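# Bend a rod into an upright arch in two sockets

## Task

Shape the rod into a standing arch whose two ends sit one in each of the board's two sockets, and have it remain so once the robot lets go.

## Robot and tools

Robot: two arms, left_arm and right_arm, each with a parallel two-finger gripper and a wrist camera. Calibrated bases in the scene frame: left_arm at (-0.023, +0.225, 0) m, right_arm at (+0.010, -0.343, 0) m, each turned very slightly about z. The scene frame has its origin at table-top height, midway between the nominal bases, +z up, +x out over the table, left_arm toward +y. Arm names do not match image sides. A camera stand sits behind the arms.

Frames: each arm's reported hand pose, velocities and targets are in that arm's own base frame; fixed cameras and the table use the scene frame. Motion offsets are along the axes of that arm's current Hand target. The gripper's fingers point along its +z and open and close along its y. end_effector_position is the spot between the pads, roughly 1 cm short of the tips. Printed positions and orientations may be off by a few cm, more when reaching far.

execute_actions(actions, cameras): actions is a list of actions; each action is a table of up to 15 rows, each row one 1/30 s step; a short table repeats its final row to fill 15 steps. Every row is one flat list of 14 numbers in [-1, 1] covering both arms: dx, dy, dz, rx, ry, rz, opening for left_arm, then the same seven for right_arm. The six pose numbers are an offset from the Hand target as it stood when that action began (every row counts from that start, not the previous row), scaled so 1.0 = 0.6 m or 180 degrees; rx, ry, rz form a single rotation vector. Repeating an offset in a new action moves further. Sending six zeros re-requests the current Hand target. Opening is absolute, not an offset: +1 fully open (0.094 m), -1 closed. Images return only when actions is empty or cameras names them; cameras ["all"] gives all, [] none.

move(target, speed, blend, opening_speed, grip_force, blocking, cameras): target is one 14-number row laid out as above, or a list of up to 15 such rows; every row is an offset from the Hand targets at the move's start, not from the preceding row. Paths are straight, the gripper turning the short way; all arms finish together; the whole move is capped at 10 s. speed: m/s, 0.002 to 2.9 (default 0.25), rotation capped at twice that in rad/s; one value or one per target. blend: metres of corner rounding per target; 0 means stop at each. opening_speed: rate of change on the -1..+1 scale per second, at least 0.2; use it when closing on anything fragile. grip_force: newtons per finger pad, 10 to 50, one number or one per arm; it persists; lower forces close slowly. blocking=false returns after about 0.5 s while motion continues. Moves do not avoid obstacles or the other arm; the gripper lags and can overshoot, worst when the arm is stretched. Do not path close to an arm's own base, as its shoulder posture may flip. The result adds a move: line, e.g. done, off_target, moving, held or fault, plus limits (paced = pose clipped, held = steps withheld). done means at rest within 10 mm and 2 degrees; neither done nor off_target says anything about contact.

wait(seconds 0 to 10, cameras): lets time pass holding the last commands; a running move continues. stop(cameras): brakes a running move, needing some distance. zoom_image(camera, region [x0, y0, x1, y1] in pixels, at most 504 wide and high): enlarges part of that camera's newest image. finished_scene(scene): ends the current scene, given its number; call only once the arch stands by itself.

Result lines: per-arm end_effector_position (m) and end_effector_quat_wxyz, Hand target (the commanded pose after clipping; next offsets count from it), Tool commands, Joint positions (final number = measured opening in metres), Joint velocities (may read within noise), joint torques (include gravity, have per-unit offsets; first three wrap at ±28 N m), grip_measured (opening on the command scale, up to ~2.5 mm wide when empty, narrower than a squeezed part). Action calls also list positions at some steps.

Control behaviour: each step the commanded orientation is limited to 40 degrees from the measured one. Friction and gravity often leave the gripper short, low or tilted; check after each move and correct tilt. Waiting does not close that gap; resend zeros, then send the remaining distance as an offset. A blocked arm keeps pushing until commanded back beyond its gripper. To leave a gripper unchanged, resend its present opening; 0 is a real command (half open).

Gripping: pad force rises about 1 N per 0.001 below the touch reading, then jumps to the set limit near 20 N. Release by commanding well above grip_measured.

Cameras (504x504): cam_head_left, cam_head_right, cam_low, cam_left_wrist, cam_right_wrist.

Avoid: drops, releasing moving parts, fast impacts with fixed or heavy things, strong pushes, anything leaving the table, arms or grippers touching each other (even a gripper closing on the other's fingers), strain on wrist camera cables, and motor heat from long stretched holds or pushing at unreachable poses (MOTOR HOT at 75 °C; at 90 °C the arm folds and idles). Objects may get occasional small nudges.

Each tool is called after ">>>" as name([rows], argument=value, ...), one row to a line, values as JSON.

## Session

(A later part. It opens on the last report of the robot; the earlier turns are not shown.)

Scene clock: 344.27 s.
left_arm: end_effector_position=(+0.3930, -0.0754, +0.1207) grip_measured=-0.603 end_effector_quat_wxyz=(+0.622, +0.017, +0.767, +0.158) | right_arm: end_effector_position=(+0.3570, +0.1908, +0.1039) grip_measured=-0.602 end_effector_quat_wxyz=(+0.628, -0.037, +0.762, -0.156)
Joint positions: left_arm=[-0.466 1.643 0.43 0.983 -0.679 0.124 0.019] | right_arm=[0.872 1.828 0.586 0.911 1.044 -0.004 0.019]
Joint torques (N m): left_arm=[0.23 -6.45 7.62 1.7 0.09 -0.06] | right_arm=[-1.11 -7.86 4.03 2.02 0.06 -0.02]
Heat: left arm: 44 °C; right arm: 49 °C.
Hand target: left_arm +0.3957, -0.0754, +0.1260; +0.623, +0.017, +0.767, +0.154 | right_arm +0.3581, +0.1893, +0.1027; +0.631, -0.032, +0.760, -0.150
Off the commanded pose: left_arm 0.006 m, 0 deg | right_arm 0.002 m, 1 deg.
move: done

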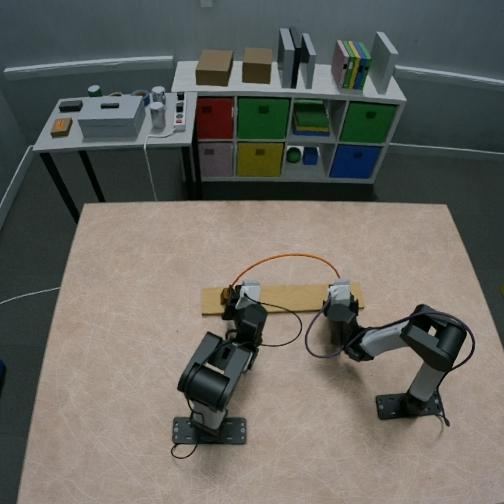

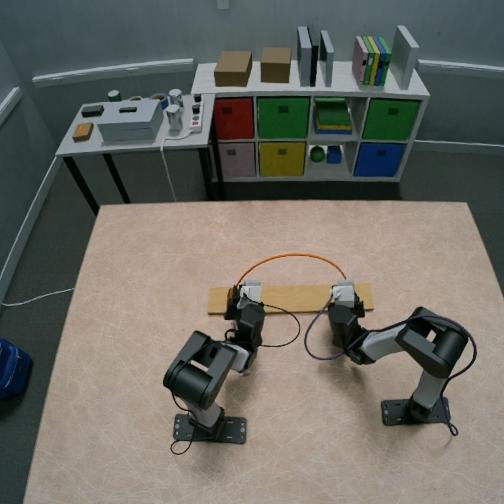

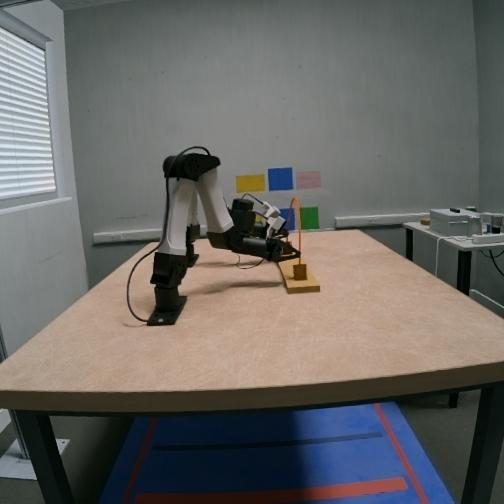

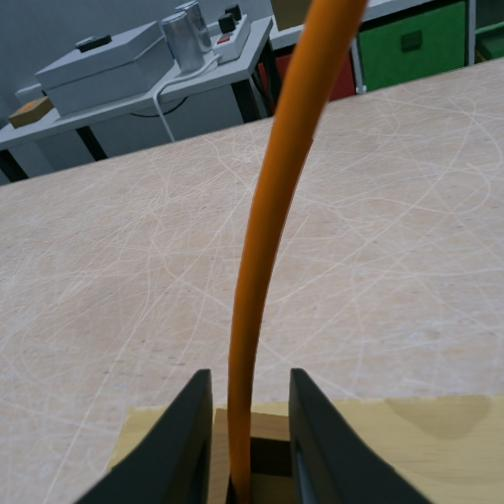

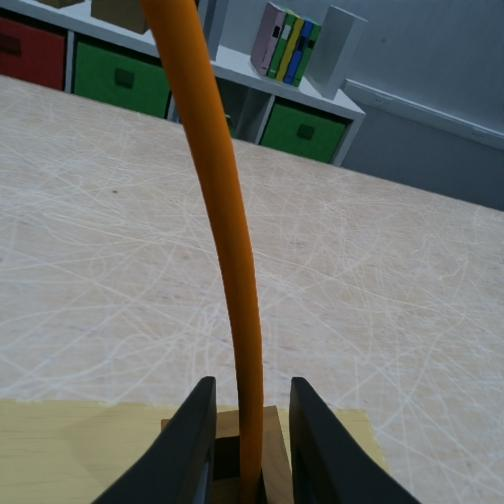

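>>> move([
  [0,0,0,0,0,0,0.3,0,0,0,0,0,0,0.3],
  [0,0,-0.12,0,0,0,0.3,0,0,-0.12,0,0,0,0.3],
  [-0.06,0,-0.25,0,0,0,0.3,-0.06,0,-0.25,0,0,0,0.3],
], speed=0.1, opening_speed=0.7, blend=[0,0.03,0], cameras=["all"])

>>> zoom_image(camera="cam_low", region=[255, 185, 335, 305])

>>> zoom_image(camera="cam_head_left", region=[195, 235, 375, 325])

Scene clock: 357.27 s.
left_arm: end_effector_position=(+0.2595, -0.1145, +0.1757) grip_measured=+0.297 end_effector_quat_wxyz=(+0.618, +0.033, +0.770, +0.156) | right_arm: end_effector_position=(+0.2203, +0.2203, +0.1618) grip_measured=+0.298 end_effector_quat_wxyz=(+0.638, -0.039, +0.754, -0.150)
Joint positions: left_arm=[-1.018 0.99 0.386 0.095 -1.178 -0.187 0.061] | right_arm=[1.371 1.581 0.854 -0.702 1.429 1.145 0.061]
Joint torques (N m): left_arm=[-1.16 -1.66 12 1.24 -0.49 -0.32] | right_arm=[-0.14 -5.44 8.36 0.31 0.52 0.13]
Heat: left arm: 42 °C; right arm: 46 °C.
Hand target: left_arm +0.2597, -0.1154, +0.1867; +0.623, +0.017, +0.767, +0.154 | right_arm +0.2200, +0.2259, +0.1608; +0.631, -0.032, +0.760, -0.150
Off the commanded pose: left_arm 0.011 m, 2 deg | right_arm 0.006 m, 1 deg.
move: off_target (left_arm)

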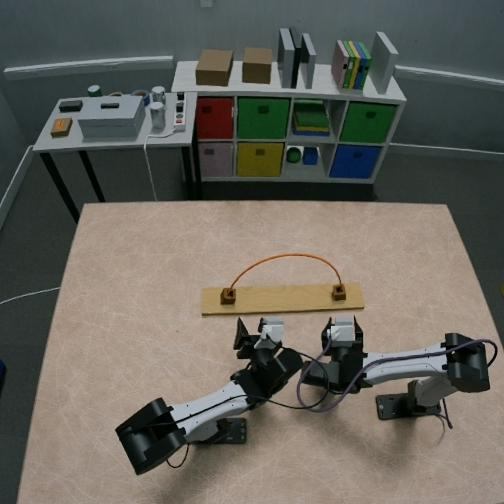

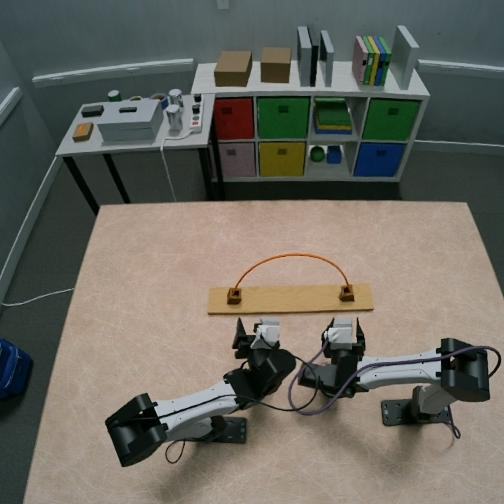

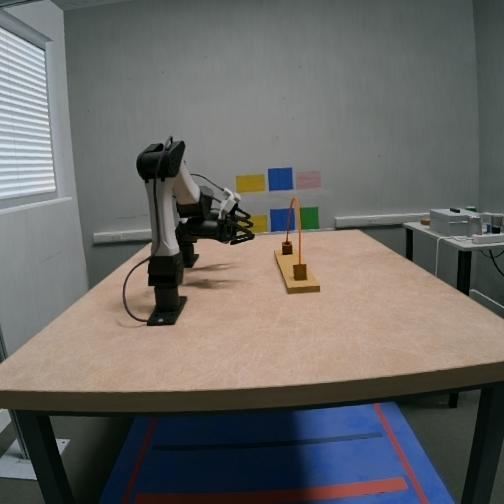

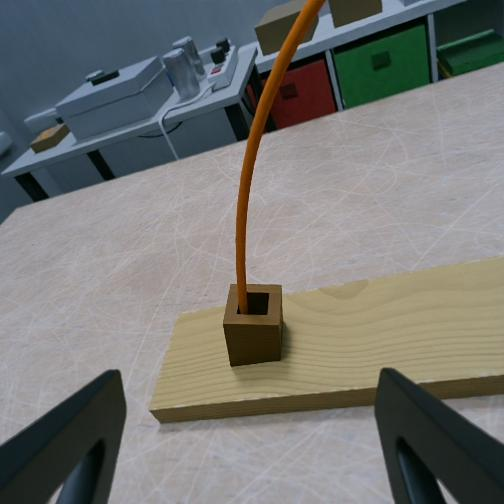

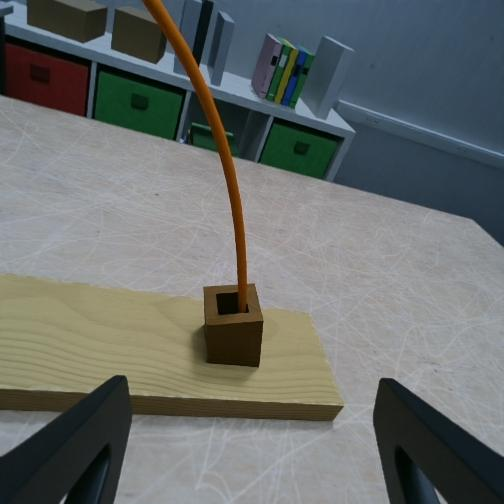

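Scaled by 4.200.

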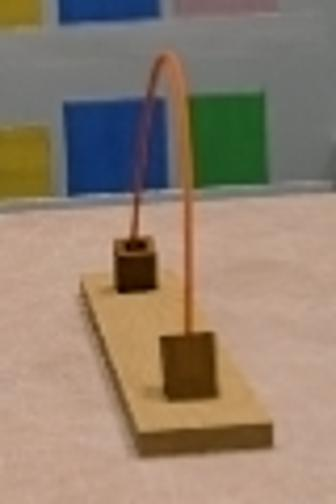

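Scaled by 2.800.

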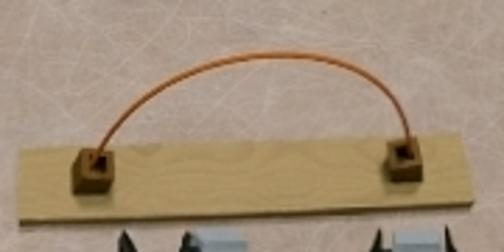

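>>> finished_scene(scene=3)

The scene is finished: the task was done.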